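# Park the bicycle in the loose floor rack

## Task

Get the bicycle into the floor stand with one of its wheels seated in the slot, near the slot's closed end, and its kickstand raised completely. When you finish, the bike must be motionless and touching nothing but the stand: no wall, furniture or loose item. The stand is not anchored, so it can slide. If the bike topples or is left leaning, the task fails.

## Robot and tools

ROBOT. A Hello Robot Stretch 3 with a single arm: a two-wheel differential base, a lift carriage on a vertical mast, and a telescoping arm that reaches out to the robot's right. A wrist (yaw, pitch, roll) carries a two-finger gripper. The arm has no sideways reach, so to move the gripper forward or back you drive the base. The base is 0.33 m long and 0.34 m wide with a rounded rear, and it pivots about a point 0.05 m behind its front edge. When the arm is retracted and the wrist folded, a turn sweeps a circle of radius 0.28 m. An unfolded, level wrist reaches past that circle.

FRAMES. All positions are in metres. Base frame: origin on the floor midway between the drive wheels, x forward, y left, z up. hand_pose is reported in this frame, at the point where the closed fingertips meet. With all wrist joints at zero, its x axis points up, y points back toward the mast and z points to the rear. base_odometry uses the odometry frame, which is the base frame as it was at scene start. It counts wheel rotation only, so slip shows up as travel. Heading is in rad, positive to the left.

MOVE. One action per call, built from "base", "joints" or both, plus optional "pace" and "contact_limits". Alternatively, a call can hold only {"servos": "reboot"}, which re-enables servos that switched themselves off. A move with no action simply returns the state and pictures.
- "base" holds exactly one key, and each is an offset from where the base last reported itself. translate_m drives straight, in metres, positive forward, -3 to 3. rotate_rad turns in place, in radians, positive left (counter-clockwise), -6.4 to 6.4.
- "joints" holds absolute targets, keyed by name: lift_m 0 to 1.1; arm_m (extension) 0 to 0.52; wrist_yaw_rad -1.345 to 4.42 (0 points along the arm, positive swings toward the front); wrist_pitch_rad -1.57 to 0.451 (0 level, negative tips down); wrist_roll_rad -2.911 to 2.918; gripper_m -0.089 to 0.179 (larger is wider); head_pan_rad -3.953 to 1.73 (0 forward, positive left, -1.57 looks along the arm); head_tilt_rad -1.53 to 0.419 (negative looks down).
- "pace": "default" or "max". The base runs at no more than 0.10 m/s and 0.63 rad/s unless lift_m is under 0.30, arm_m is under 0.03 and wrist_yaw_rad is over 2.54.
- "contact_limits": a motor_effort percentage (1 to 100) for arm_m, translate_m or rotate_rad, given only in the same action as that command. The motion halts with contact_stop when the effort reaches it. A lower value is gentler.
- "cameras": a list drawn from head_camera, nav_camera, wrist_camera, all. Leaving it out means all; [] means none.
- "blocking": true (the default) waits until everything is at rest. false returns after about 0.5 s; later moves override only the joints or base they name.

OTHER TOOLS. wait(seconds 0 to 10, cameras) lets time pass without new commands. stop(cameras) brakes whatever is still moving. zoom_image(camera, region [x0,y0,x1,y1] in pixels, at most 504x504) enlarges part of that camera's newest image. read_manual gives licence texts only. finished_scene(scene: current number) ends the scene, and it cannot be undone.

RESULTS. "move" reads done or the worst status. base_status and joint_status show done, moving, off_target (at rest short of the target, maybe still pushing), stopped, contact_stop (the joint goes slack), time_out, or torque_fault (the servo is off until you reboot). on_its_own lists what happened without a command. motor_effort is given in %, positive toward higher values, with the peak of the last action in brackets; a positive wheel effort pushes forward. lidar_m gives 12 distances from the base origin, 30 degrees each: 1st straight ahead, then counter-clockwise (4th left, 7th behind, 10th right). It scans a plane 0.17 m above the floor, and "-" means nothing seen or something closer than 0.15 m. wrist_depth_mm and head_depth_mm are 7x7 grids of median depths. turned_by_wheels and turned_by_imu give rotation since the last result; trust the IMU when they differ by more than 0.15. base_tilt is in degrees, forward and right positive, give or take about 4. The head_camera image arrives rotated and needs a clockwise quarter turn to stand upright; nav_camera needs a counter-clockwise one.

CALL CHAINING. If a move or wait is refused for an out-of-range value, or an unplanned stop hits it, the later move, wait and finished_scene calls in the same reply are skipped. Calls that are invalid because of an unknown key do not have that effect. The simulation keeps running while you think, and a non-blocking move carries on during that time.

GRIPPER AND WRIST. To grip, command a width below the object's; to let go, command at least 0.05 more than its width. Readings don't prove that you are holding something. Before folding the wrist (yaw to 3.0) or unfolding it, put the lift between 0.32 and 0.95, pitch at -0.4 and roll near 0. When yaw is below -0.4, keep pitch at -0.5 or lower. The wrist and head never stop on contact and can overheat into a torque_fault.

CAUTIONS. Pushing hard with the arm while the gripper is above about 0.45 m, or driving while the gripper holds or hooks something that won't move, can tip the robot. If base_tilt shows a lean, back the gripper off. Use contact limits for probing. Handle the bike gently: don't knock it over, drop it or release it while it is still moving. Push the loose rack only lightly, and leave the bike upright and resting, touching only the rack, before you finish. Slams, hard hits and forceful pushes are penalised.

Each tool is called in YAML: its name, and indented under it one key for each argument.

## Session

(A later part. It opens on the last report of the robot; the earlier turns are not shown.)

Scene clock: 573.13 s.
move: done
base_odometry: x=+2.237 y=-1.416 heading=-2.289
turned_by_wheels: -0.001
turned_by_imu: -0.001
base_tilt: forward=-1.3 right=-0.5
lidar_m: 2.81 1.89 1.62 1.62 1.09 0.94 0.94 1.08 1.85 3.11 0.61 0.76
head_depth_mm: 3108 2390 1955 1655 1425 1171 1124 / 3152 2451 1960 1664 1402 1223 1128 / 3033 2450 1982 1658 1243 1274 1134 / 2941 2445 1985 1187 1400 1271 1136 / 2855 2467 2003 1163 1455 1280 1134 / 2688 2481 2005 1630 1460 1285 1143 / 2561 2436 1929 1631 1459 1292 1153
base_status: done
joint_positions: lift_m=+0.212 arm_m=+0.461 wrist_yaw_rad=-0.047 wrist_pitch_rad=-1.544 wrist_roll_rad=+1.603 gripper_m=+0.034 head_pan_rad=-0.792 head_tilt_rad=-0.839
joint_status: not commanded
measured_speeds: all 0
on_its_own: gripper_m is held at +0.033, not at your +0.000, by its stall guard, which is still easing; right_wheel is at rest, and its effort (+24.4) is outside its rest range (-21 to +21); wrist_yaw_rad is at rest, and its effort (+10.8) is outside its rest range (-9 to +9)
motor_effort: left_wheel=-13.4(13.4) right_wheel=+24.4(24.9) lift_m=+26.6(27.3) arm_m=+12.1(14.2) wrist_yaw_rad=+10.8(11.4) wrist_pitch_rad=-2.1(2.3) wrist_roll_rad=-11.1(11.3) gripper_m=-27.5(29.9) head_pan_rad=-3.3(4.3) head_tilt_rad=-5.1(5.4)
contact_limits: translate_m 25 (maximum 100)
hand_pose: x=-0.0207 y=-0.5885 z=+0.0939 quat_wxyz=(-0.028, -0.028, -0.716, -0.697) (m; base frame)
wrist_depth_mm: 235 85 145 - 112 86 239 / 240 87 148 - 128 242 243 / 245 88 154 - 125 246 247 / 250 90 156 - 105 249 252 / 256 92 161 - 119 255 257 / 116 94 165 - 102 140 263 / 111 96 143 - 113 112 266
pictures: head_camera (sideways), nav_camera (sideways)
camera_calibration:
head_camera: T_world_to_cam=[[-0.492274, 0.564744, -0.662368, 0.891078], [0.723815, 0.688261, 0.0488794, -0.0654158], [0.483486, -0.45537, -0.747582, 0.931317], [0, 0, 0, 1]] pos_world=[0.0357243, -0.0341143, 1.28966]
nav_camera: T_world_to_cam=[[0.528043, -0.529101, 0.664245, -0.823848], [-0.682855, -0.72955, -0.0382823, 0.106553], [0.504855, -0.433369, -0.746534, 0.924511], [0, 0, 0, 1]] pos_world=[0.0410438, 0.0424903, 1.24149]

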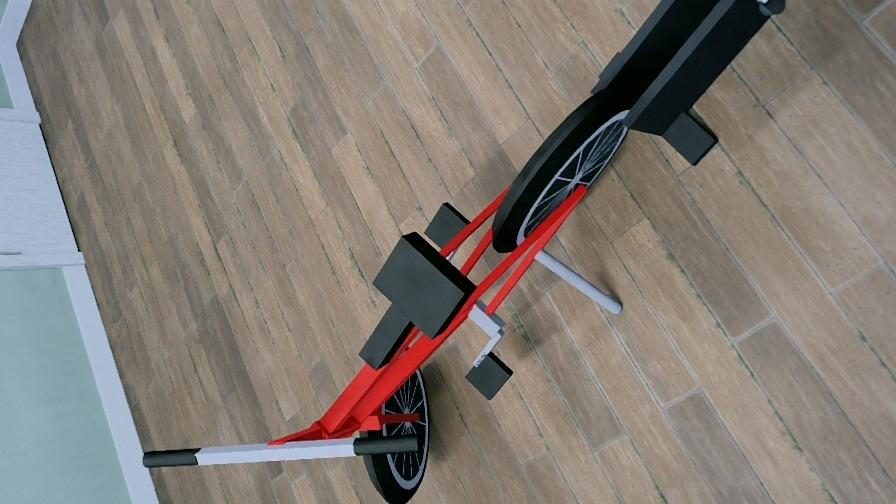

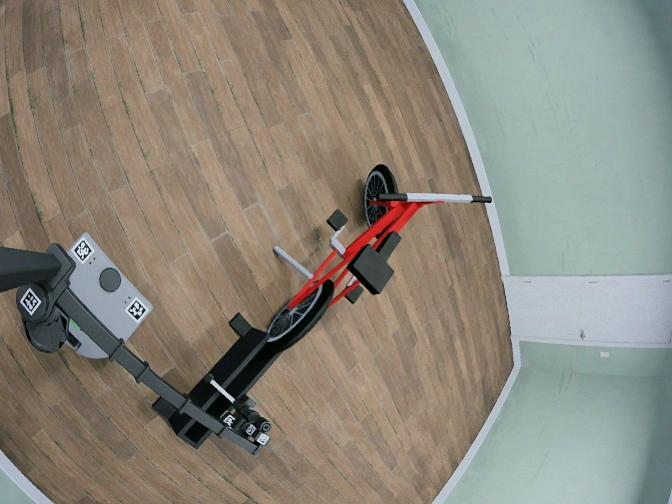

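move:
  base: {"translate_m": -0.05}
  cameras: []

move:
  joints: {"gripper_m": 0.0, "arm_m": 0.469}
  cameras: ["head_camera", "wrist_camera"]

zoom_image:
  camera: "head_camera"
  region: [500, 0, 720, 220]

Scene clock: 587.33 s.
move: done
base_odometry: x=+2.270 y=-1.378 heading=-2.289
turned_by_wheels: +0.000
turned_by_imu: +0.001
base_tilt: forward=-1.3 right=-0.5
lidar_m: 2.86 1.90 1.63 1.63 1.03 0.89 0.89 1.02 1.76 3.10 0.63 0.80
head_depth_mm: 3113 2394 1967 1640 1434 1167 1126 / 3159 2403 1980 1660 1414 1226 1128 / 3055 2433 1988 1668 1324 1270 1133 / 2975 2456 1997 1398 1393 1278 1134 / 2864 2467 2001 1187 1458 1280 1140 / 2741 2489 2010 1634 1460 1289 1142 / 2596 2414 1448 1665 1462 1279 1148
base_status: done
joint_positions: lift_m=+0.212 arm_m=+0.461 wrist_yaw_rad=-0.039 wrist_pitch_rad=-1.543 wrist_roll_rad=+1.576 gripper_m=+0.069 head_pan_rad=-0.792 head_tilt_rad=-0.839
joint_status: not commanded
measured_speeds: all 0
on_its_own: gripper_m is held at +0.068, not at your +0.000, by its stall guard, which is not easing now
motor_effort: left_wheel=+2.6(15.6) right_wheel=-7.9(21.4) lift_m=+29.9(30.7) arm_m=+0.8(3.1) wrist_yaw_rad=+3.9(13.8) wrist_pitch_rad=-2.4(2.6) wrist_roll_rad=-2.0(11.3) gripper_m=-20.1(20.7) head_pan_rad=-3.3(4.2) head_tilt_rad=-5.2(5.4)
hand_pose: x=-0.0209 y=-0.5888 z=+0.0939 quat_wxyz=(-0.015, -0.016, -0.717, -0.697) (m; base frame)
wrist_depth_mm: 235 85 147 - 110 85 237 / 239 86 150 - 126 241 242 / 245 88 154 - 125 246 247 / 250 90 134 - 105 91 252 / 254 92 160 - 119 255 257 / 119 94 164 - 103 137 263 / 112 95 166 - 101 113 265
pictures: none
No camera images: "cameras" was empty.

Scene clock: 588.73 s.
move: done
base_odometry: x=+2.270 y=-1.378 heading=-2.289
turned_by_wheels: +0.000
turned_by_imu: +0.000
base_tilt: forward=-1.4 right=-0.4
lidar_m: 2.86 1.90 1.64 1.64 1.04 0.89 0.89 1.02 1.76 3.10 0.64 0.78
head_depth_mm: 3131 2409 1962 1655 1433 1181 1124 / 3124 2435 1971 1672 1404 1223 1130 / 3098 2447 1983 1663 1319 1271 1132 / 2969 2448 1992 1398 1396 1274 1138 / 2867 2469 2002 1188 1449 1279 1138 / 2767 2486 2020 1625 1458 1280 1147 / 2599 2437 1456 1665 1462 1291 1148
base_status: not commanded
joint_positions: lift_m=+0.212 arm_m=+0.469 wrist_yaw_rad=-0.037 wrist_pitch_rad=-1.545 wrist_roll_rad=+1.575 gripper_m=+0.003 head_pan_rad=-0.792 head_tilt_rad=-0.839
joint_status: all done
measured_speeds: all 0
motor_effort: left_wheel=+2.6(3.3) right_wheel=-5.4(7.9) lift_m=+30.4(31.0) arm_m=+17.1(22.5) wrist_yaw_rad=+2.4(3.4) wrist_pitch_rad=-1.9(2.3) wrist_roll_rad=-1.7(2.3) gripper_m=-53.3(99.7) head_pan_rad=-3.6(4.2) head_tilt_rad=-4.9(5.6)
hand_pose: x=-0.0209 y=-0.5962 z=+0.0939 quat_wxyz=(-0.014, -0.015, -0.716, -0.698) (m; base frame)
wrist_depth_mm: 236 84 147 - 111 86 238 / 241 86 150 - 126 241 242 / 244 88 154 - 125 247 248 / 249 90 134 - 106 91 253 / 253 92 159 - 120 256 258 / 119 94 162 - 103 139 263 / 111 96 165 - 102 112 267
pictures: head_camera (sideways), wrist_camera
camera_calibration:
head_camera: T_world_to_cam=[[-0.49226, 0.564772, -0.662354, 0.891061], [0.723843, 0.688231, 0.048879, -0.0654155], [0.483459, -0.455379, -0.747595, 0.931333], [0, 0, 0, 1]] pos_world=[0.0357228, -0.0341153, 1.28965]
wrist_camera: T_world_to_cam=[[-0.00149584, 0.999639, -0.0268427, 0.59553], [0.991636, 0.00494711, 0.128973, 0.0588194], [0.129059, -0.0264253, -0.991285, 0.241977], [0, 0, 0, 1]] pos_world=[-0.088666, -0.589211, 0.248267]

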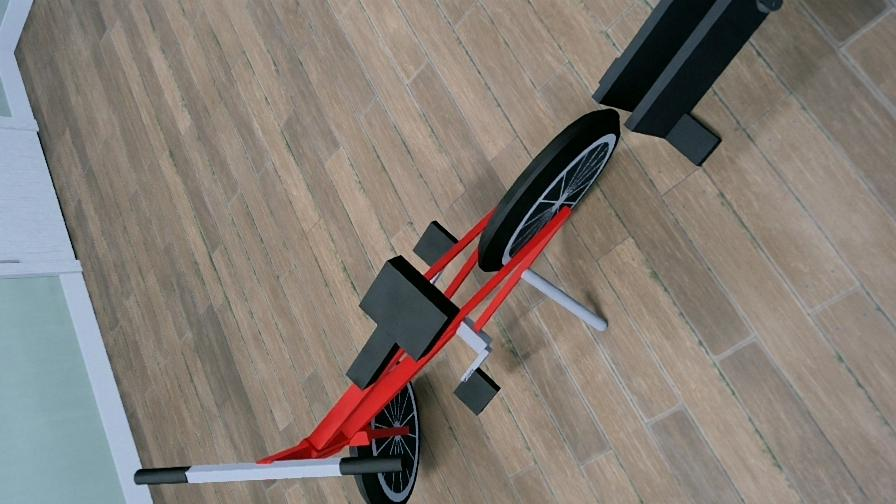

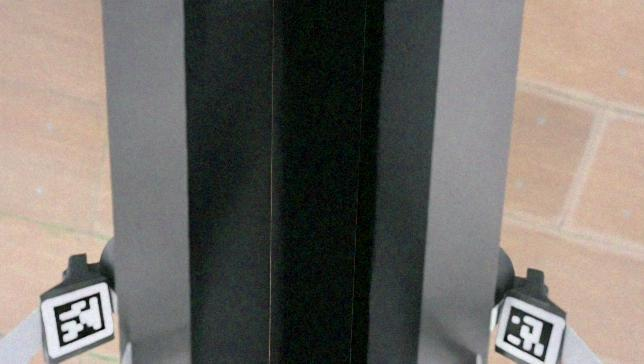

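Scaled by 2.291 from the camera's 896x504 image, which has a finer 1280x720 frame.

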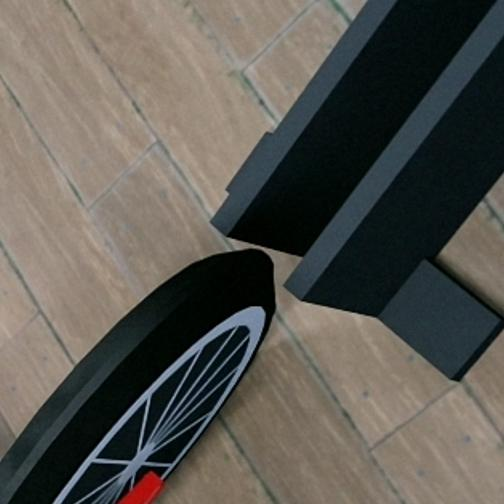

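move:
  base: {"translate_m": 0.1}
  contact_limits: {"translate_m": 28}
  cameras: ["head_camera", "wrist_camera"]

zoom_image:
  camera: "head_camera"
  region: [500, 0, 720, 220]

Scene clock: 605.07 s.
move: contact_stop
base_odometry: x=+2.210 y=-1.445 heading=-2.353
turned_by_wheels: -0.064
turned_by_imu: -0.064
base_tilt: forward=-1.3 right=-0.4
lidar_m: 2.78 1.95 1.62 1.61 1.18 0.98 0.97 1.09 1.74 3.12 0.60 0.73
head_depth_mm: 3117 2389 1956 1654 1433 1180 1126 / 3122 2382 1979 1655 1429 1223 1131 / 3126 2435 1973 1666 1220 1269 1135 / 3017 2438 1988 1372 1364 1275 1134 / 2879 2446 1995 1034 1457 1275 1143 / 2770 2494 2007 1477 1452 1281 1146 / 2584 2480 1872 1583 1465 1293 1151
base_status: translate_m contact_stop (by the wheels' count: +0.0899 of +0.1000)
joint_positions: lift_m=+0.212 arm_m=+0.469 wrist_yaw_rad=-0.029 wrist_pitch_rad=-1.543 wrist_roll_rad=+1.557 gripper_m=+0.069 head_pan_rad=-0.793 head_tilt_rad=-0.842
joint_status: not commanded
measured_speeds: all 0
on_its_own: gripper_m is held at +0.068, not at your +0.000, by its stall guard, which is not easing now; a drive wheel is slack since a contact_stop
motor_effort: left_wheel=+4.2(17.7) right_wheel=-0.2(35.1) lift_m=+26.8(35.5) arm_m=+7.3(16.7) wrist_yaw_rad=-4.7(6.1) wrist_pitch_rad=-2.2(3.0) wrist_roll_rad=+4.2(5.9) gripper_m=-20.0(21.1) head_pan_rad=-3.5(3.9) head_tilt_rad=-3.8(5.4)
contact_limits: translate_m 28 (maximum 100)
hand_pose: x=-0.0210 y=-0.5968 z=+0.0939 quat_wxyz=(-0.005, -0.006, -0.717, -0.697) (m; base frame)
wrist_depth_mm: 236 84 131 - 107 86 237 / 240 86 154 - 124 241 241 / 245 88 156 - 146 247 247 / 250 90 136 - 104 251 251 / 254 92 162 - 118 254 257 / 120 94 164 - 101 139 263 / 112 96 142 - 100 112 266
pictures: head_camera (sideways), wrist_camera
camera_calibration:
head_camera: T_world_to_cam=[[-0.493233, 0.566377, -0.660257, 0.888333], [0.724338, 0.687714, 0.0488267, -0.0653502], [0.481722, -0.454166, -0.749451, 0.933758], [0, 0, 0, 1]] pos_world=[0.0356788, -0.034108, 1.28952]
wrist_camera: T_world_to_cam=[[-0.0272976, 0.999201, -0.0291855, 0.595574], [0.991245, 0.0308303, 0.128388, 0.0744776], [0.129185, -0.0254252, -0.991294, 0.242573], [0, 0, 0, 1]] pos_world=[-0.0889046, -0.591227, 0.248281]

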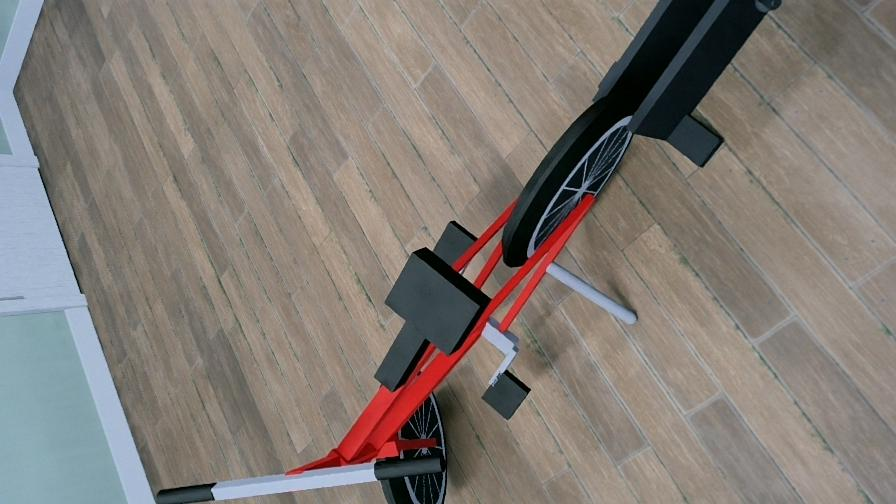

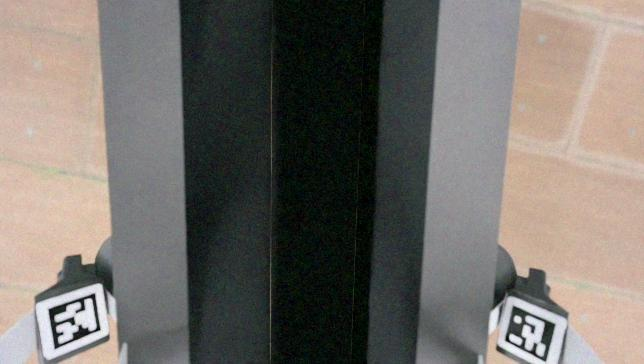

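Scaled by 2.291 from the camera's 896x504 image, which has a finer 1280x720 frame.

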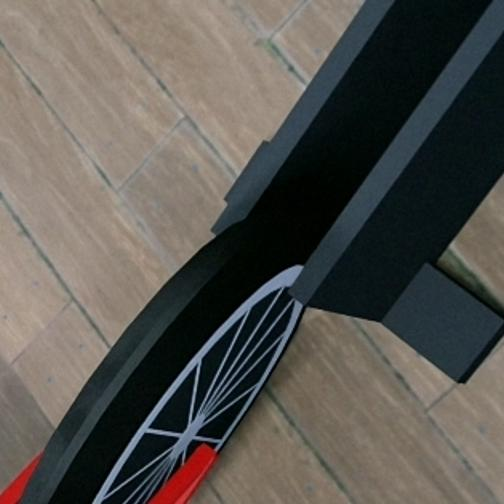

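move:
  base: {"translate_m": -0.2}
  joints: {"gripper_m": 0.0}
  cameras: []

move:
  joints: {"gripper_m": 0.0, "arm_m": 0.33, "head_pan_rad": -1.2, "head_tilt_rad": -0.8}

Scene clock: 672.23 s.
move: off_target
base_odometry: x=+2.351 y=-1.303 heading=-2.352
turned_by_wheels: +0.000
turned_by_imu: +0.001
base_tilt: forward=-1.3 right=-0.5
lidar_m: 1.42 2.00 1.65 1.65 0.95 0.78 0.78 0.87 1.39 3.08 0.70 0.78
head_depth_mm: 3102 2382 1954 1649 1433 1182 1128 / 3139 2396 1963 1655 1437 1224 1130 / 3125 2430 1965 1666 1410 1267 1131 / 3144 2437 1982 1670 1388 1279 1138 / 3019 2481 1998 1382 1449 1280 1139 / 2917 2471 2008 1571 1442 1283 1144 / 2752 2493 2014 1631 1464 1289 1146
base_status: done
joint_positions: lift_m=+0.212 arm_m=+0.469 wrist_yaw_rad=-0.033 wrist_pitch_rad=-1.543 wrist_roll_rad=+1.564 gripper_m=+0.013 head_pan_rad=-0.793 head_tilt_rad=-0.842
joint_status: gripper_m off_target (ended at +0.013, target +0.000)
measured_speeds: all 0
on_its_own: gripper_m is held at +0.012, not at your +0.000, by its stall guard, which is still easing
motor_effort: left_wheel=+3.6(6.4) right_wheel=-8.7(18.7) lift_m=+26.8(27.1) arm_m=-14.9(16.3) wrist_yaw_rad=-1.9(5.7) wrist_pitch_rad=-2.3(2.5) wrist_roll_rad=+1.8(4.3) gripper_m=-27.4(98.6) head_pan_rad=-3.6(4.3) head_tilt_rad=-3.8(4.2)
hand_pose: x=-0.0210 y=-0.5966 z=+0.0939 quat_wxyz=(-0.009, -0.010, -0.716, -0.698) (m; base frame)
wrist_depth_mm: 236 85 148 - 110 85 237 / 240 86 151 - 126 241 242 / 245 88 154 - 125 246 247 / 250 90 157 - 105 250 251 / 255 92 161 - 119 255 257 / 120 94 164 - 102 140 263 / 111 96 143 - 101 112 268
pictures: none
No camera images: "cameras" was empty.

Scene clock: 674.50 s.
move: off_target
base_odometry: x=+2.351 y=-1.303 heading=-2.352
turned_by_wheels: +0.000
turned_by_imu: +0.000
base_tilt: forward=-1.3 right=-0.4
lidar_m: 1.42 2.00 1.66 1.65 0.95 0.78 0.78 0.87 1.39 3.08 0.70 0.78
head_depth_mm: 2758 2566 2044 1710 1466 886 796 / 2897 2582 2070 1719 1466 984 1105 / 3029 2613 2076 1727 1469 1246 1123 / 3182 2621 2096 1735 1480 1203 1145 / 3293 2648 2107 1746 1487 1292 1153 / 3423 2661 2116 1757 1404 1299 1161 / 3405 2675 2122 1761 1298 1309 1162
base_status: not commanded
joint_positions: lift_m=+0.212 arm_m=+0.330 wrist_yaw_rad=-0.033 wrist_pitch_rad=-1.543 wrist_roll_rad=+1.566 gripper_m=+0.012 head_pan_rad=-1.192 head_tilt_rad=-0.803
joint_status: gripper_m off_target (ended at +0.012, target +0.000); the others done
measured_speeds: all 0
on_its_own: gripper_m is held at +0.012, not at your +0.000, by its stall guard, which is still easing
motor_effort: left_wheel=+3.9(4.5) right_wheel=-5.9(8.9) lift_m=+33.6(33.6) arm_m=-16.0(24.8) wrist_yaw_rad=-1.4(2.6) wrist_pitch_rad=-2.2(2.5) wrist_roll_rad=+1.1(1.9) gripper_m=-10.7(97.9) head_pan_rad=-3.0(6.7) head_tilt_rad=+1.6(2.4)
hand_pose: x=-0.0210 y=-0.4578 z=+0.0939 quat_wxyz=(-0.010, -0.011, -0.717, -0.697) (m; base frame)
wrist_depth_mm: 235 85 148 - 109 86 237 / 240 87 151 - 126 240 242 / 244 88 155 - 125 247 248 / 250 90 157 - 105 250 253 / 255 92 161 - 118 255 258 / 119 94 165 - 102 140 263 / 111 96 144 212 100 112 268
pictures: head_camera (sideways), nav_camera (sideways), wrist_camera
camera_calibration:
head_camera: T_world_to_cam=[[-0.22466, 0.689379, -0.688683, 0.923736], [0.933994, 0.353842, 0.0495144, -0.0675269], [0.277819, -0.632101, -0.72337, 0.901084], [0, 0, 0, 1]] pos_world=[0.0202585, -0.0433343, 1.29132]
nav_camera: T_world_to_cam=[[0.271458, -0.670411, 0.69055, -0.856561], [-0.912492, -0.407432, -0.0368444, 0.106084], [0.306053, -0.62012, -0.722345, 0.894267], [0, 0, 0, 1]] pos_world=[0.0556282, 0.0235269, 1.24138]
wrist_camera: T_world_to_cam=[[-0.0142424, 0.999473, -0.029176, 0.457055], [0.991531, 0.0178842, 0.128635, 0.0641834], [0.129089, -0.0270968, -0.991263, 0.245285], [0, 0, 0, 1]] pos_world=[-0.0887938, -0.451316, 0.248221]

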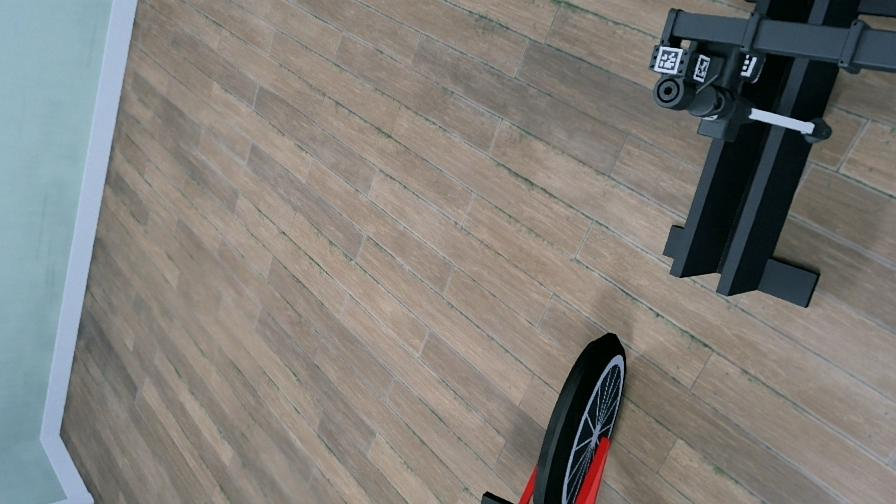

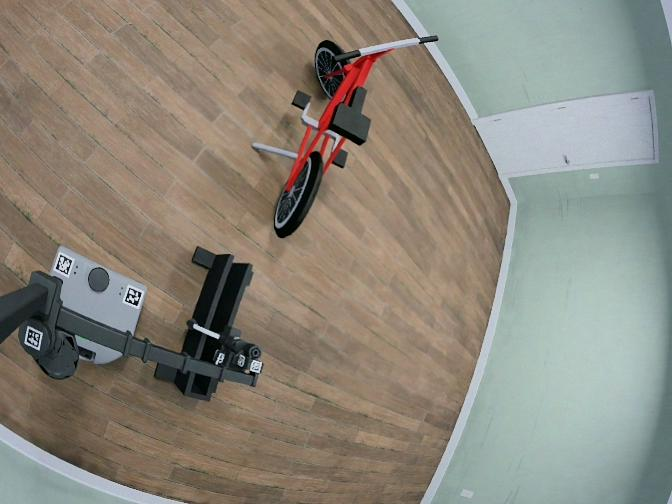

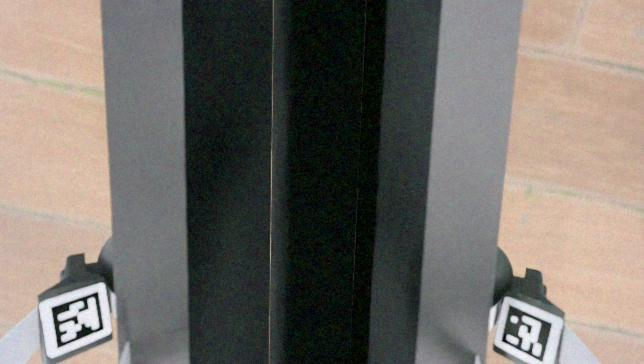

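move:
  base: {"rotate_rad": 0.623}
  cameras: []

move:
  joints: {"gripper_m": 0.0}
  base: {"translate_m": 0.70}
  cameras: []

move:
  base: {"rotate_rad": -0.56}

Scene clock: 684.20 s.
move: done
base_odometry: x=+2.351 y=-1.303 heading=-1.730
turned_by_wheels: +0.623
turned_by_imu: +0.610
base_tilt: forward=-1.3 right=-0.4
lidar_m: 1.89 1.65 1.51 0.90 0.78 0.78 0.92 1.62 3.08 0.70 0.81 2.98
head_depth_mm: 3207 2565 2056 1703 1466 883 798 / 3102 2566 2065 1720 1409 985 1104 / 3034 2618 2077 1683 1390 1237 1126 / 2938 2614 2094 1443 1453 1209 1144 / 2798 2622 2100 1623 1487 1296 1149 / 2657 2571 1572 1753 1496 1299 1155 / 2562 2693 2120 1757 1509 1307 1161
base_status: done
joint_positions: lift_m=+0.212 arm_m=+0.330 wrist_yaw_rad=-0.034 wrist_pitch_rad=-1.542 wrist_roll_rad=+1.570 gripper_m=+0.060 head_pan_rad=-1.192 head_tilt_rad=-0.803
joint_status: not commanded
measured_speeds: all 0
on_its_own: gripper_m is held at +0.059, not at your +0.000, by its stall guard, which is still easing
motor_effort: left_wheel=-4.7(11.8) right_wheel=+5.8(11.8) lift_m=+39.2(40.4) arm_m=+0.7(11.9) wrist_yaw_rad=+0.2(1.8) wrist_pitch_rad=-2.4(2.7) wrist_roll_rad=-0.5(1.1) gripper_m=-22.2(24.0) head_pan_rad=-3.5(4.0) head_tilt_rad=+1.6(2.2)
hand_pose: x=-0.0210 y=-0.4579 z=+0.0939 quat_wxyz=(-0.012, -0.012, -0.717, -0.697) (m; base frame)
wrist_depth_mm: 236 85 147 - 110 86 237 / 242 87 149 - 127 241 242 / 245 88 154 - 126 247 246 / 252 90 134 - 105 91 253 / 255 92 160 - 119 257 258 / 119 94 164 - 103 137 262 / 112 96 142 - 101 113 266
pictures: none
No camera images: "cameras" was empty.

Scene clock: 692.30 s.
move: off_target
base_odometry: x=+2.240 y=-1.994 heading=-1.730
turned_by_wheels: +0.000
turned_by_imu: +0.001
base_tilt: forward=-1.3 right=-0.5
lidar_m: 1.31 1.15 1.15 1.35 1.26 1.26 1.48 2.62 0.91 0.91 2.49 2.24
head_depth_mm: 2808 2582 2058 1594 1433 884 797 / 2668 2607 2075 1599 1468 985 1105 / 2583 2585 2077 1694 1472 1245 1124 / 2457 2620 2086 1736 1480 1203 1148 / 2338 2546 2107 1741 1488 1304 1150 / 2264 2478 2124 1758 1488 1305 1154 / 2175 2402 2123 1759 1499 1306 1157
base_status: done
joint_positions: lift_m=+0.212 arm_m=+0.330 wrist_yaw_rad=-0.034 wrist_pitch_rad=-1.542 wrist_roll_rad=+1.570 gripper_m=+0.037 head_pan_rad=-1.192 head_tilt_rad=-0.803
joint_status: gripper_m off_target (ended at +0.037, target +0.000)
measured_speeds: all 0
on_its_own: gripper_m is held at +0.036, not at your +0.000, by its stall guard, which is still easing
motor_effort: left_wheel=-1.9(3.7) right_wheel=+5.9(11.2) lift_m=+35.4(39.7) arm_m=+16.4(17.0) wrist_yaw_rad=-1.0(2.6) wrist_pitch_rad=-2.3(2.8) wrist_roll_rad=-0.2(0.8) gripper_m=-26.0(99.0) head_pan_rad=-3.8(4.5) head_tilt_rad=+1.8(2.4)
hand_pose: x=-0.0210 y=-0.4579 z=+0.0939 quat_wxyz=(-0.012, -0.012, -0.717, -0.697) (m; base frame)
wrist_depth_mm: 237 85 147 - 110 86 238 / 242 87 150 - 126 242 243 / 245 88 154 - 124 247 248 / 250 90 155 - 105 249 251 / 255 92 161 - 119 256 258 / 119 94 164 - 103 137 262 / 112 96 143 - 101 113 266
pictures: none
No camera images: "cameras" was empty.

Scene clock: 694.30 s.
move: done
base_odometry: x=+2.240 y=-1.994 heading=-2.290
turned_by_wheels: -0.560
turned_by_imu: -0.548
base_tilt: forward=-1.3 right=-0.5
lidar_m: 2.35 1.34 1.15 1.15 1.32 1.26 1.26 1.45 2.49 0.91 0.91 2.49
head_depth_mm: 3202 2574 2051 1708 1430 883 794 / 3300 2587 2063 1320 1474 983 1104 / 3464 2605 2078 1445 1451 1247 1126 / 3514 2614 2097 1434 1482 1199 1148 / 3351 2640 1923 1633 1476 1304 1152 / 3094 2666 2118 1630 1498 1307 1156 / 2773 2678 2130 1756 1498 1307 1160
base_status: done
joint_positions: lift_m=+0.212 arm_m=+0.330 wrist_yaw_rad=-0.034 wrist_pitch_rad=-1.542 wrist_roll_rad=+1.570 gripper_m=+0.047 head_pan_rad=-1.192 head_tilt_rad=-0.803
joint_status: not commanded
measured_speeds: all 0
on_its_own: gripper_m is held at +0.046, not at your +0.000, by its stall guard, which is still easing
motor_effort: left_wheel=+4.5(10.2) right_wheel=-6.4(11.9) lift_m=+34.3(35.8) arm_m=+13.1(16.5) wrist_yaw_rad=-1.4(2.1) wrist_pitch_rad=-2.4(2.9) wrist_roll_rad=-0.3(0.4) gripper_m=-24.6(26.2) head_pan_rad=-3.0(3.9) head_tilt_rad=+1.3(2.1)
hand_pose: x=-0.0210 y=-0.4579 z=+0.0939 quat_wxyz=(-0.011, -0.012, -0.717, -0.697) (m; base frame)
wrist_depth_mm: 236 85 148 - 110 86 238 / 240 86 150 - 126 241 242 / 245 88 154 - 125 247 246 / 249 90 156 - 105 251 252 / 254 92 161 - 120 255 257 / 120 94 164 - 102 137 263 / 112 96 142 - 101 113 266
pictures: head_camera (sideways), nav_camera (sideways), wrist_camera
camera_calibration:
head_camera: T_world_to_cam=[[-0.224523, 0.689338, -0.688769, 0.923848], [0.934047, 0.353702, 0.0495164, -0.0675298], [0.277752, -0.632225, -0.723288, 0.900977], [0, 0, 0, 1]] pos_world=[0.0202523, -0.0433377, 1.29133]
nav_camera: T_world_to_cam=[[0.271324, -0.670376, 0.690637, -0.856673], [-0.912554, -0.407294, -0.0368395, 0.106078], [0.305989, -0.620248, -0.722263, 0.89416], [0, 0, 0, 1]] pos_world=[0.0556345, 0.0235125, 1.24138]
wrist_camera: T_world_to_cam=[[-0.0101984, 0.999508, -0.029653, 0.45733], [0.991586, 0.0139358, 0.128701, 0.0623626], [0.129051, -0.028091, -0.99124, 0.244828], [0, 0, 0, 1]] pos_world=[-0.0887691, -0.451097, 0.248219]

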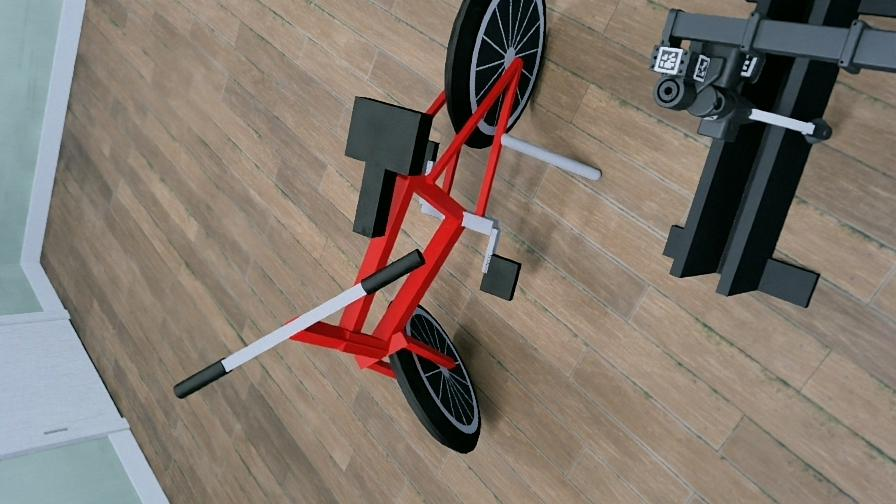

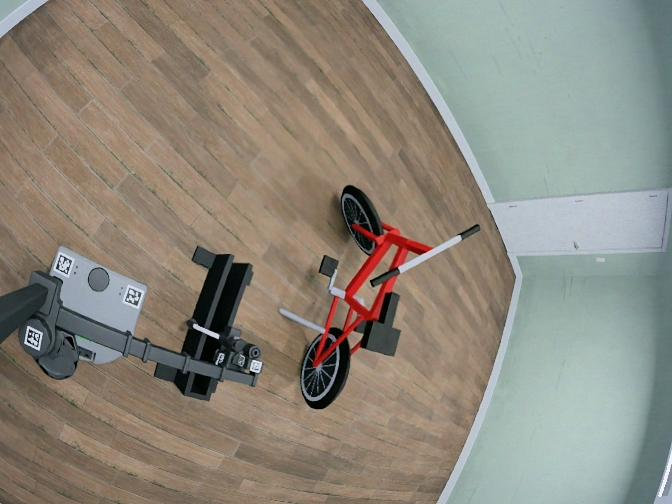

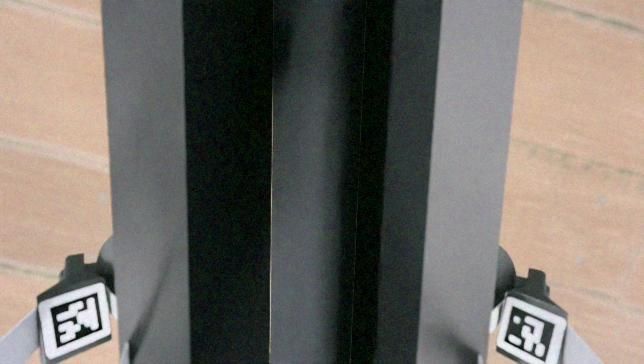

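move:
  base: {"translate_m": 0.85}
  cameras: []

move:
  joints: {"gripper_m": 0.0}
  base: {"translate_m": 0.75}

Scene clock: 709.67 s.
move: done
base_odometry: x=+1.680 y=-2.634 heading=-2.290
turned_by_wheels: +0.000
turned_by_imu: +0.001
base_tilt: forward=-1.4 right=-0.4
lidar_m: 1.67 1.09 0.94 0.94 1.08 1.85 2.08 1.34 0.93 0.82 1.94 1.67
head_depth_mm: 3298 2572 2051 1704 1410 883 794 / 3403 2594 2079 1714 1475 986 1104 / 3052 2597 2081 1722 1474 1246 1129 / 2649 2628 2092 1742 1480 1208 1149 / 2328 2483 2099 1735 1491 1298 1154 / 2096 2312 2107 1746 1493 1303 1156 / 1867 2042 2094 1753 1499 1308 1164
base_status: done
joint_positions: lift_m=+0.212 arm_m=+0.330 wrist_yaw_rad=-0.034 wrist_pitch_rad=-1.542 wrist_roll_rad=+1.570 gripper_m=+0.069 head_pan_rad=-1.192 head_tilt_rad=-0.803
joint_status: not commanded
measured_speeds: all 0
on_its_own: gripper_m is held at +0.068, not at your +0.000, by its stall guard, which is not easing now
motor_effort: left_wheel=+2.1(7.1) right_wheel=+1.6(6.3) lift_m=+27.0(32.3) arm_m=-13.6(14.7) wrist_yaw_rad=+0.1(2.5) wrist_pitch_rad=-2.5(2.8) wrist_roll_rad=+0.1(0.5) gripper_m=-19.7(20.8) head_pan_rad=-2.8(4.4) head_tilt_rad=+1.3(2.4)
hand_pose: x=-0.0210 y=-0.4579 z=+0.0939 quat_wxyz=(-0.011, -0.012, -0.717, -0.697) (m; base frame)
wrist_depth_mm: 236 85 147 - 110 85 238 / 240 86 150 - 126 241 241 / 245 88 154 - 125 247 247 / 250 90 156 - 105 251 252 / 255 92 160 - 119 257 257 / 119 94 164 - 103 137 263 / 112 96 143 - 101 113 267
pictures: none
No camera images: "cameras" was empty.

Scene clock: 718.27 s.
move: off_target
base_odometry: x=+1.186 y=-3.198 heading=-2.290
turned_by_wheels: +0.000
turned_by_imu: +0.001
base_tilt: forward=-1.3 right=-0.4
lidar_m: 0.95 0.88 0.75 0.75 0.87 1.49 2.80 1.15 1.14 1.94 1.10 0.95
head_depth_mm: 2606 2581 2048 1701 1469 883 797 / 2104 2396 2067 1723 1472 983 1103 / 1751 2050 2085 1721 1483 1243 1127 / 1500 1705 1915 1741 1491 1197 1146 / 1316 1471 1652 1709 1486 1304 1153 / 1172 1291 1432 1597 1492 1312 1152 / 1055 1150 1261 1393 1469 1307 1162
base_status: done
joint_positions: lift_m=+0.212 arm_m=+0.330 wrist_yaw_rad=-0.034 wrist_pitch_rad=-1.542 wrist_roll_rad=+1.570 gripper_m=+0.041 head_pan_rad=-1.192 head_tilt_rad=-0.803
joint_status: gripper_m off_target (ended at +0.041, target +0.000)
measured_speeds: all 0
on_its_own: gripper_m is held at +0.039, not at your +0.000, by its stall guard, which is still easing
motor_effort: left_wheel=+1.6(7.2) right_wheel=+2.3(7.5) lift_m=+23.2(28.1) arm_m=-13.8(15.9) wrist_yaw_rad=-1.4(2.1) wrist_pitch_rad=-2.6(2.8) wrist_roll_rad=+0.0(0.4) gripper_m=-25.5(100.0) head_pan_rad=-3.3(4.2) head_tilt_rad=+1.5(2.3)
hand_pose: x=-0.0210 y=-0.4579 z=+0.0939 quat_wxyz=(-0.011, -0.012, -0.717, -0.697) (m; base frame)
wrist_depth_mm: 235 85 147 - 110 86 238 / 241 87 150 - 126 241 243 / 246 88 154 - 125 246 247 / 249 90 156 - 105 250 251 / 255 92 161 - 120 256 257 / 119 95 164 - 103 137 262 / 112 96 143 - 101 112 265
pictures: head_camera (sideways), nav_camera (sideways), wrist_camera
camera_calibration:
head_camera: T_world_to_cam=[[-0.224508, 0.689337, -0.688775, 0.923856], [0.934053, 0.353685, 0.0495165, -0.0675301], [0.277743, -0.632235, -0.723282, 0.90097], [0, 0, 0, 1]] pos_world=[0.0202515, -0.043338, 1.29133]
nav_camera: T_world_to_cam=[[0.271309, -0.670376, 0.690643, -0.85668], [-0.912561, -0.407278, -0.0368391, 0.106077], [0.305979, -0.620259, -0.722257, 0.894153], [0, 0, 0, 1]] pos_world=[0.0556351, 0.0235112, 1.24138]
wrist_camera: T_world_to_cam=[[-0.0101851, 0.999508, -0.0296531, 0.457324], [0.991586, 0.0139227, 0.128701, 0.0623564], [0.129051, -0.0280927, -0.99124, 0.244828], [0, 0, 0, 1]] pos_world=[-0.088769, -0.45109, 0.248219]

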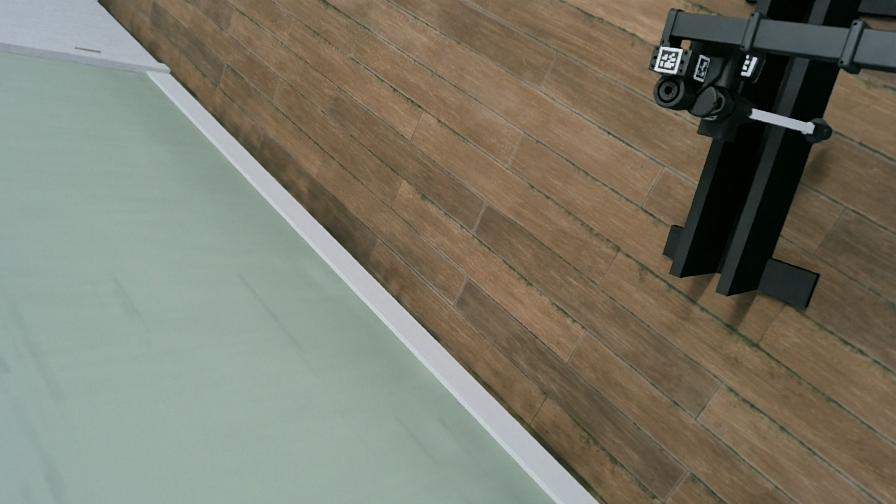

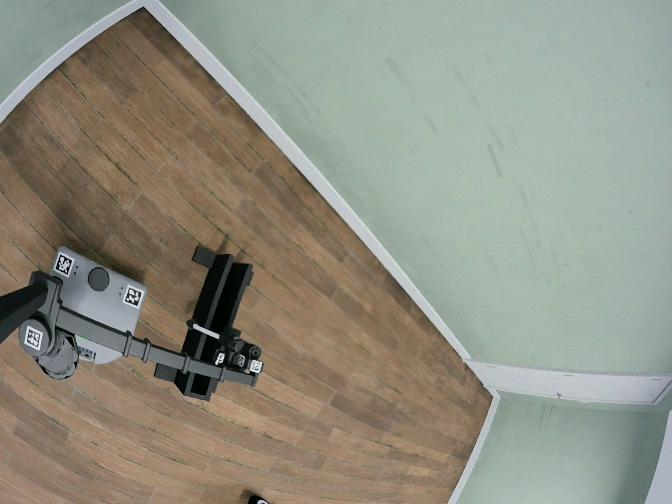

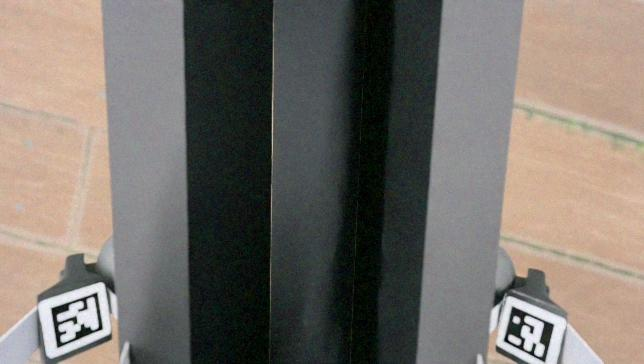

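move:
  base: {"rotate_rad": -1.6}
  cameras: ["nav_camera"]

move:
  joints: {"gripper_m": 0.0}
  base: {"translate_m": 0.7}

Scene clock: 726.37 s.
move: done
base_odometry: x=+1.186 y=-3.198 heading=+2.394
turned_by_wheels: -1.600
turned_by_imu: -1.566
base_tilt: forward=-1.3 right=-0.4
lidar_m: 1.99 1.11 0.95 0.95 0.88 0.75 0.75 0.86 1.45 2.81 1.33 1.15
head_depth_mm: 2522 2563 2055 1712 1462 884 796 / 2675 2589 2056 1722 1468 982 1106 / 2846 2610 2082 1720 1471 1247 1129 / 3010 2641 2082 1744 1479 1203 1148 / 3152 2654 2100 1746 1485 1303 1154 / 3284 1825 1949 1744 1503 1306 1157 / 3519 2579 1854 1634 1494 1313 1157
base_status: done
joint_positions: lift_m=+0.212 arm_m=+0.330 wrist_yaw_rad=-0.034 wrist_pitch_rad=-1.542 wrist_roll_rad=+1.569 gripper_m=+0.069 head_pan_rad=-1.192 head_tilt_rad=-0.803
joint_status: not commanded
measured_speeds: all 0
on_its_own: gripper_m is held at +0.068, not at your +0.000, by its stall guard, which is not easing now
motor_effort: left_wheel=+4.6(10.7) right_wheel=-5.8(11.8) lift_m=+22.4(23.2) arm_m=+10.3(14.5) wrist_yaw_rad=-0.9(2.6) wrist_pitch_rad=-2.4(2.7) wrist_roll_rad=+0.0(0.4) gripper_m=-19.8(21.8) head_pan_rad=-3.4(4.3) head_tilt_rad=+1.2(2.4)
hand_pose: x=-0.0210 y=-0.4579 z=+0.0939 quat_wxyz=(-0.011, -0.012, -0.717, -0.697) (m; base frame)
wrist_depth_mm: 235 85 147 - 110 85 238 / 240 86 150 - 126 242 242 / 246 88 154 - 125 246 247 / 249 90 156 - 105 249 252 / 255 92 161 - 119 255 257 / 119 94 164 - 102 137 262 / 112 96 142 - 101 112 267
pictures: nav_camera (sideways)
camera_calibration:
nav_camera: T_world_to_cam=[[0.271304, -0.670377, 0.690644, -0.856682], [-0.912564, -0.40727, -0.0368391, 0.106077], [0.305975, -0.620263, -0.722256, 0.894151], [0, 0, 0, 1]] pos_world=[0.0556353, 0.0235107, 1.24138]

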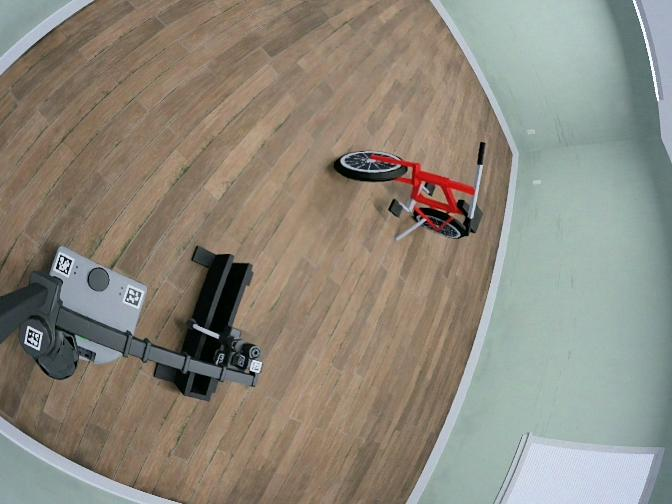

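Scene clock: 734.50 s.
move: off_target
base_odometry: x=+0.673 y=-2.722 heading=+2.394
turned_by_wheels: +0.000
turned_by_imu: +0.001
base_tilt: forward=-1.3 right=-0.5
lidar_m: 1.65 0.92 0.79 0.78 0.89 1.43 1.43 1.63 2.76 0.80 0.87 3.30
head_depth_mm: 2683 2553 2046 1701 1458 882 796 / 2825 2585 2002 1685 1468 985 1105 / 2994 2594 1909 1334 1391 1248 1123 / 3099 2638 2076 1523 1453 1206 1145 / 3261 2640 2088 1727 1489 1297 1156 / 3466 2697 2105 1752 1501 1303 1152 / 3538 2694 2134 1763 1492 1311 1159
base_status: done
joint_positions: lift_m=+0.212 arm_m=+0.330 wrist_yaw_rad=-0.034 wrist_pitch_rad=-1.542 wrist_roll_rad=+1.569 gripper_m=+0.037 head_pan_rad=-1.192 head_tilt_rad=-0.803
joint_status: gripper_m off_target (ended at +0.037, target +0.000)
measured_speeds: all 0
on_its_own: gripper_m is held at +0.036, not at your +0.000, by its stall guard, which is still easing
motor_effort: left_wheel=+1.9(6.8) right_wheel=+2.1(7.5) lift_m=+24.6(25.5) arm_m=+15.1(16.9) wrist_yaw_rad=-1.1(2.5) wrist_pitch_rad=-2.3(2.7) wrist_roll_rad=-0.2(0.4) gripper_m=-26.6(99.9) head_pan_rad=-2.9(4.3) head_tilt_rad=+1.5(2.4)
hand_pose: x=-0.0210 y=-0.4579 z=+0.0939 quat_wxyz=(-0.011, -0.012, -0.717, -0.697) (m; base frame)
wrist_depth_mm: 234 85 147 - 110 86 237 / 240 87 150 - 126 241 242 / 245 88 154 - 125 246 246 / 251 90 156 - 105 250 253 / 255 92 160 - 119 256 257 / 119 95 164 - 103 137 263 / 111 96 143 - 101 112 267
pictures: head_camera (sideways), nav_camera (sideways), wrist_camera
camera_calibration:
head_camera: T_world_to_cam=[[-0.224498, 0.689335, -0.68878, 0.923862], [0.934057, 0.353674, 0.0495167, -0.0675302], [0.277737, -0.632243, -0.723277, 0.900964], [0, 0, 0, 1]] pos_world=[0.020251, -0.0433383, 1.29133]
nav_camera: T_world_to_cam=[[0.271299, -0.670375, 0.690648, -0.856687], [-0.912566, -0.407267, -0.0368389, 0.106077], [0.305974, -0.620267, -0.722253, 0.894147], [0, 0, 0, 1]] pos_world=[0.0556355, 0.0235102, 1.24138]
wrist_camera: T_world_to_cam=[[-0.0104231, 0.999506, -0.0296523, 0.457319], [0.991583, 0.0141585, 0.128695, 0.0624653], [0.129051, -0.0280614, -0.991241, 0.244839], [0, 0, 0, 1]] pos_world=[-0.0887696, -0.451107, 0.248216]

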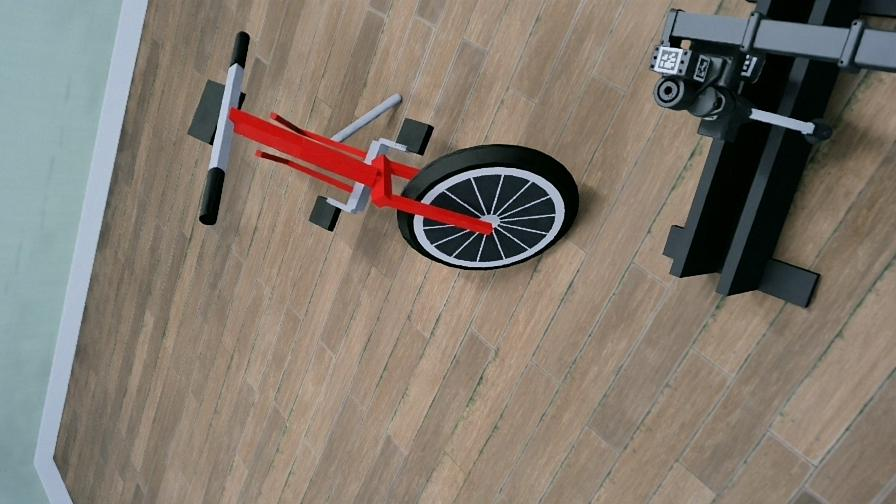

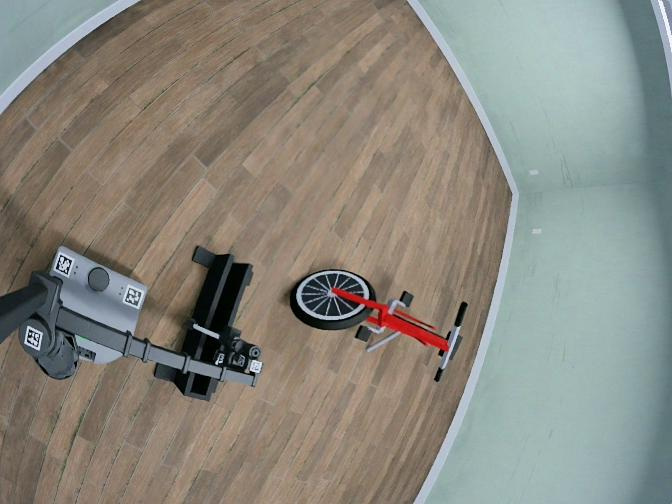

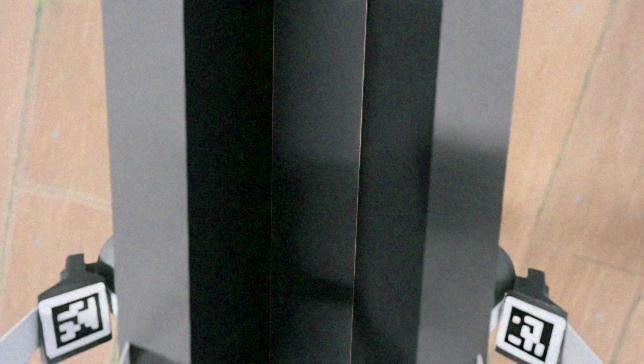

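move:
  base: {"translate_m": 0.7}
  cameras: []

move:
  base: {"rotate_rad": -1.57}
  joints: {"head_pan_rad": -0.75, "head_tilt_rad": -0.65}

Scene clock: 746.73 s.
move: done
base_odometry: x=+0.160 y=-2.246 heading=+2.394
turned_by_wheels: +0.000
turned_by_imu: +0.001
base_tilt: forward=-1.3 right=-0.4
lidar_m: 1.30 0.73 0.62 0.62 0.71 1.20 2.10 2.41 0.95 1.49 3.09 2.64
head_depth_mm: 2846 2576 2041 1705 1461 882 796 / 3033 2572 2071 1722 1471 988 1101 / 3111 2620 2085 1720 1472 1244 1126 / 3236 2630 2082 1736 1486 1207 1150 / 3420 2630 2102 1743 1487 1297 1150 / 3277 2664 2129 1755 1490 1305 1157 / 3000 2680 2128 1756 1497 1308 1160
base_status: done
joint_positions: lift_m=+0.212 arm_m=+0.330 wrist_yaw_rad=-0.034 wrist_pitch_rad=-1.542 wrist_roll_rad=+1.569 gripper_m=+0.069 head_pan_rad=-1.192 head_tilt_rad=-0.803
joint_status: not commanded
measured_speeds: all 0
on_its_own: gripper_m is held at +0.068, not at your +0.000, by its stall guard, which is not easing now
motor_effort: left_wheel=+1.6(6.7) right_wheel=+1.8(6.8) lift_m=+28.3(29.2) arm_m=+13.7(15.6) wrist_yaw_rad=+0.1(2.0) wrist_pitch_rad=-2.7(2.8) wrist_roll_rad=+0.0(0.4) gripper_m=-20.3(22.2) head_pan_rad=-3.7(4.2) head_tilt_rad=+1.5(2.4)
hand_pose: x=-0.0210 y=-0.4579 z=+0.0939 quat_wxyz=(-0.011, -0.012, -0.717, -0.697) (m; base frame)
wrist_depth_mm: 236 85 147 - 110 85 237 / 240 86 150 - 126 240 242 / 245 88 153 - 125 247 246 / 249 90 156 - 105 249 252 / 255 92 161 - 119 256 257 / 119 94 165 - 103 137 263 / 112 96 142 - 101 113 266
pictures: none
No camera images: "cameras" was empty.

Scene clock: 750.33 s.
move: done
base_odometry: x=+0.160 y=-2.246 heading=+0.824
turned_by_wheels: -1.570
turned_by_imu: -1.537
base_tilt: forward=-1.3 right=-0.4
lidar_m: 1.52 3.07 2.64 1.27 0.72 0.62 0.62 0.72 1.23 2.10 2.42 0.95
head_depth_mm: 2445 2639 2569 1997 1634 1383 1197 / 2711 2951 2590 2018 1649 1386 1139 / 3045 3325 2621 2028 1652 1395 1206 / 3143 3432 2640 2044 1660 1397 1204 / 2982 3236 2679 2057 1404 1413 1213 / 2800 3113 2708 2069 1361 1395 1220 / 2700 2931 2709 1441 1371 1394 1226
base_status: done
joint_positions: lift_m=+0.212 arm_m=+0.330 wrist_yaw_rad=-0.034 wrist_pitch_rad=-1.542 wrist_roll_rad=+1.569 gripper_m=+0.069 head_pan_rad=-0.758 head_tilt_rad=-0.655
joint_status: all done
measured_speeds: all 0
on_its_own: gripper_m is held at +0.068, not at your +0.000, by its stall guard, which is not easing now
motor_effort: left_wheel=+4.1(10.9) right_wheel=-5.8(11.8) lift_m=+29.4(30.2) arm_m=+12.7(16.2) wrist_yaw_rad=-0.5(2.2) wrist_pitch_rad=-2.5(2.8) wrist_roll_rad=+0.2(0.4) gripper_m=-20.0(20.7) head_pan_rad=+3.9(7.0) head_tilt_rad=+2.3(3.9)
hand_pose: x=-0.0210 y=-0.4579 z=+0.0939 quat_wxyz=(-0.011, -0.012, -0.717, -0.697) (m; base frame)
wrist_depth_mm: 235 85 147 - 110 85 236 / 240 86 150 - 126 242 243 / 245 88 154 - 125 247 248 / 249 90 156 - 105 250 252 / 254 92 161 - 119 256 257 / 119 94 163 - 102 137 263 / 112 96 143 - 101 112 267
pictures: head_camera (sideways), nav_camera (sideways), wrist_camera
camera_calibration:
head_camera: T_world_to_cam=[[-0.413903, 0.455815, -0.787983, 1.05431], [0.693456, 0.718659, 0.0514631, -0.0686063], [0.589749, -0.52513, -0.613543, 0.756327], [0, 0, 0, 1]] pos_world=[0.0379152, -0.0340958, 1.29835]
nav_camera: T_world_to_cam=[[0.448203, -0.418753, 0.789785, -0.986974], [-0.653247, -0.756535, -0.0304052, 0.0961256], [0.610232, -0.502296, -0.61263, 0.749703], [0, 0, 0, 1]] pos_world=[0.0476663, 0.0359974, 1.24171]
wrist_camera: T_world_to_cam=[[-0.0105554, 0.999505, -0.0296522, 0.457318], [0.991582, 0.0142896, 0.128691, 0.0625258], [0.129051, -0.0280442, -0.991241, 0.244847], [0, 0, 0, 1]] pos_world=[-0.08877, -0.451119, 0.248216]

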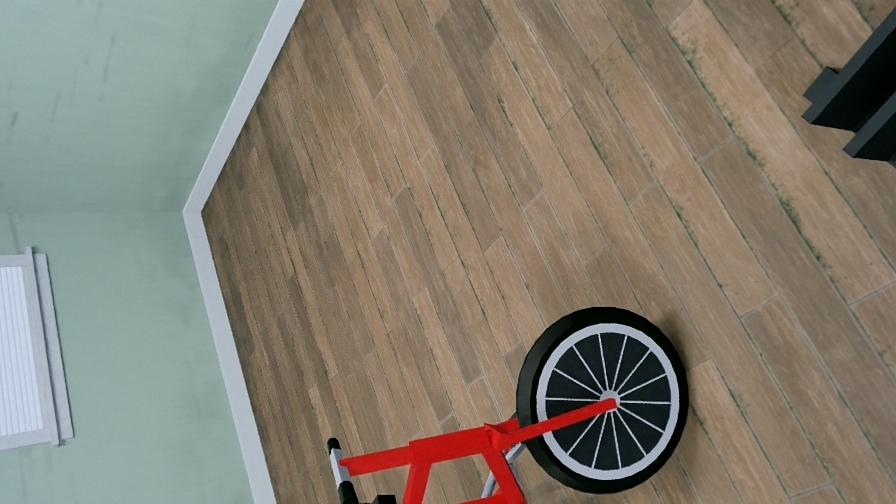

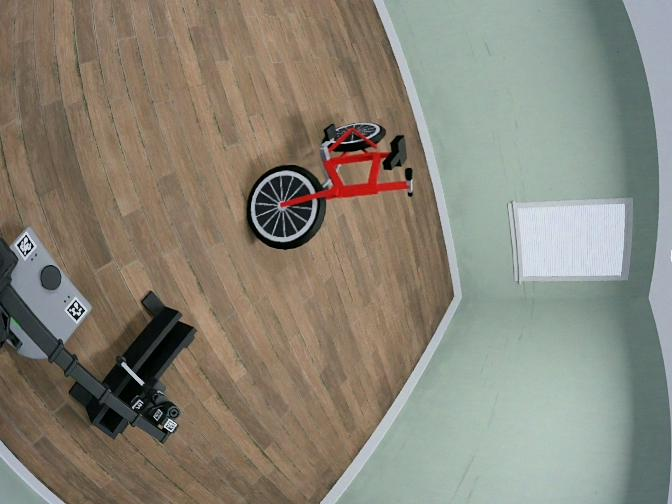

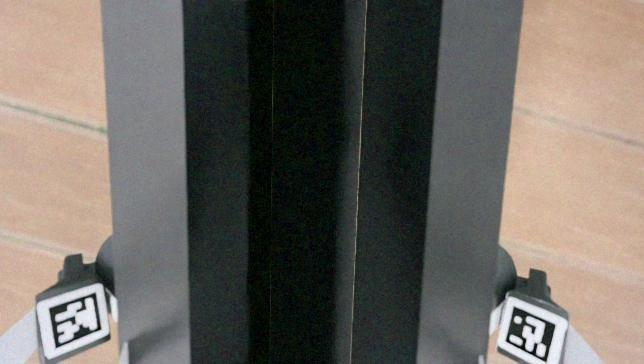

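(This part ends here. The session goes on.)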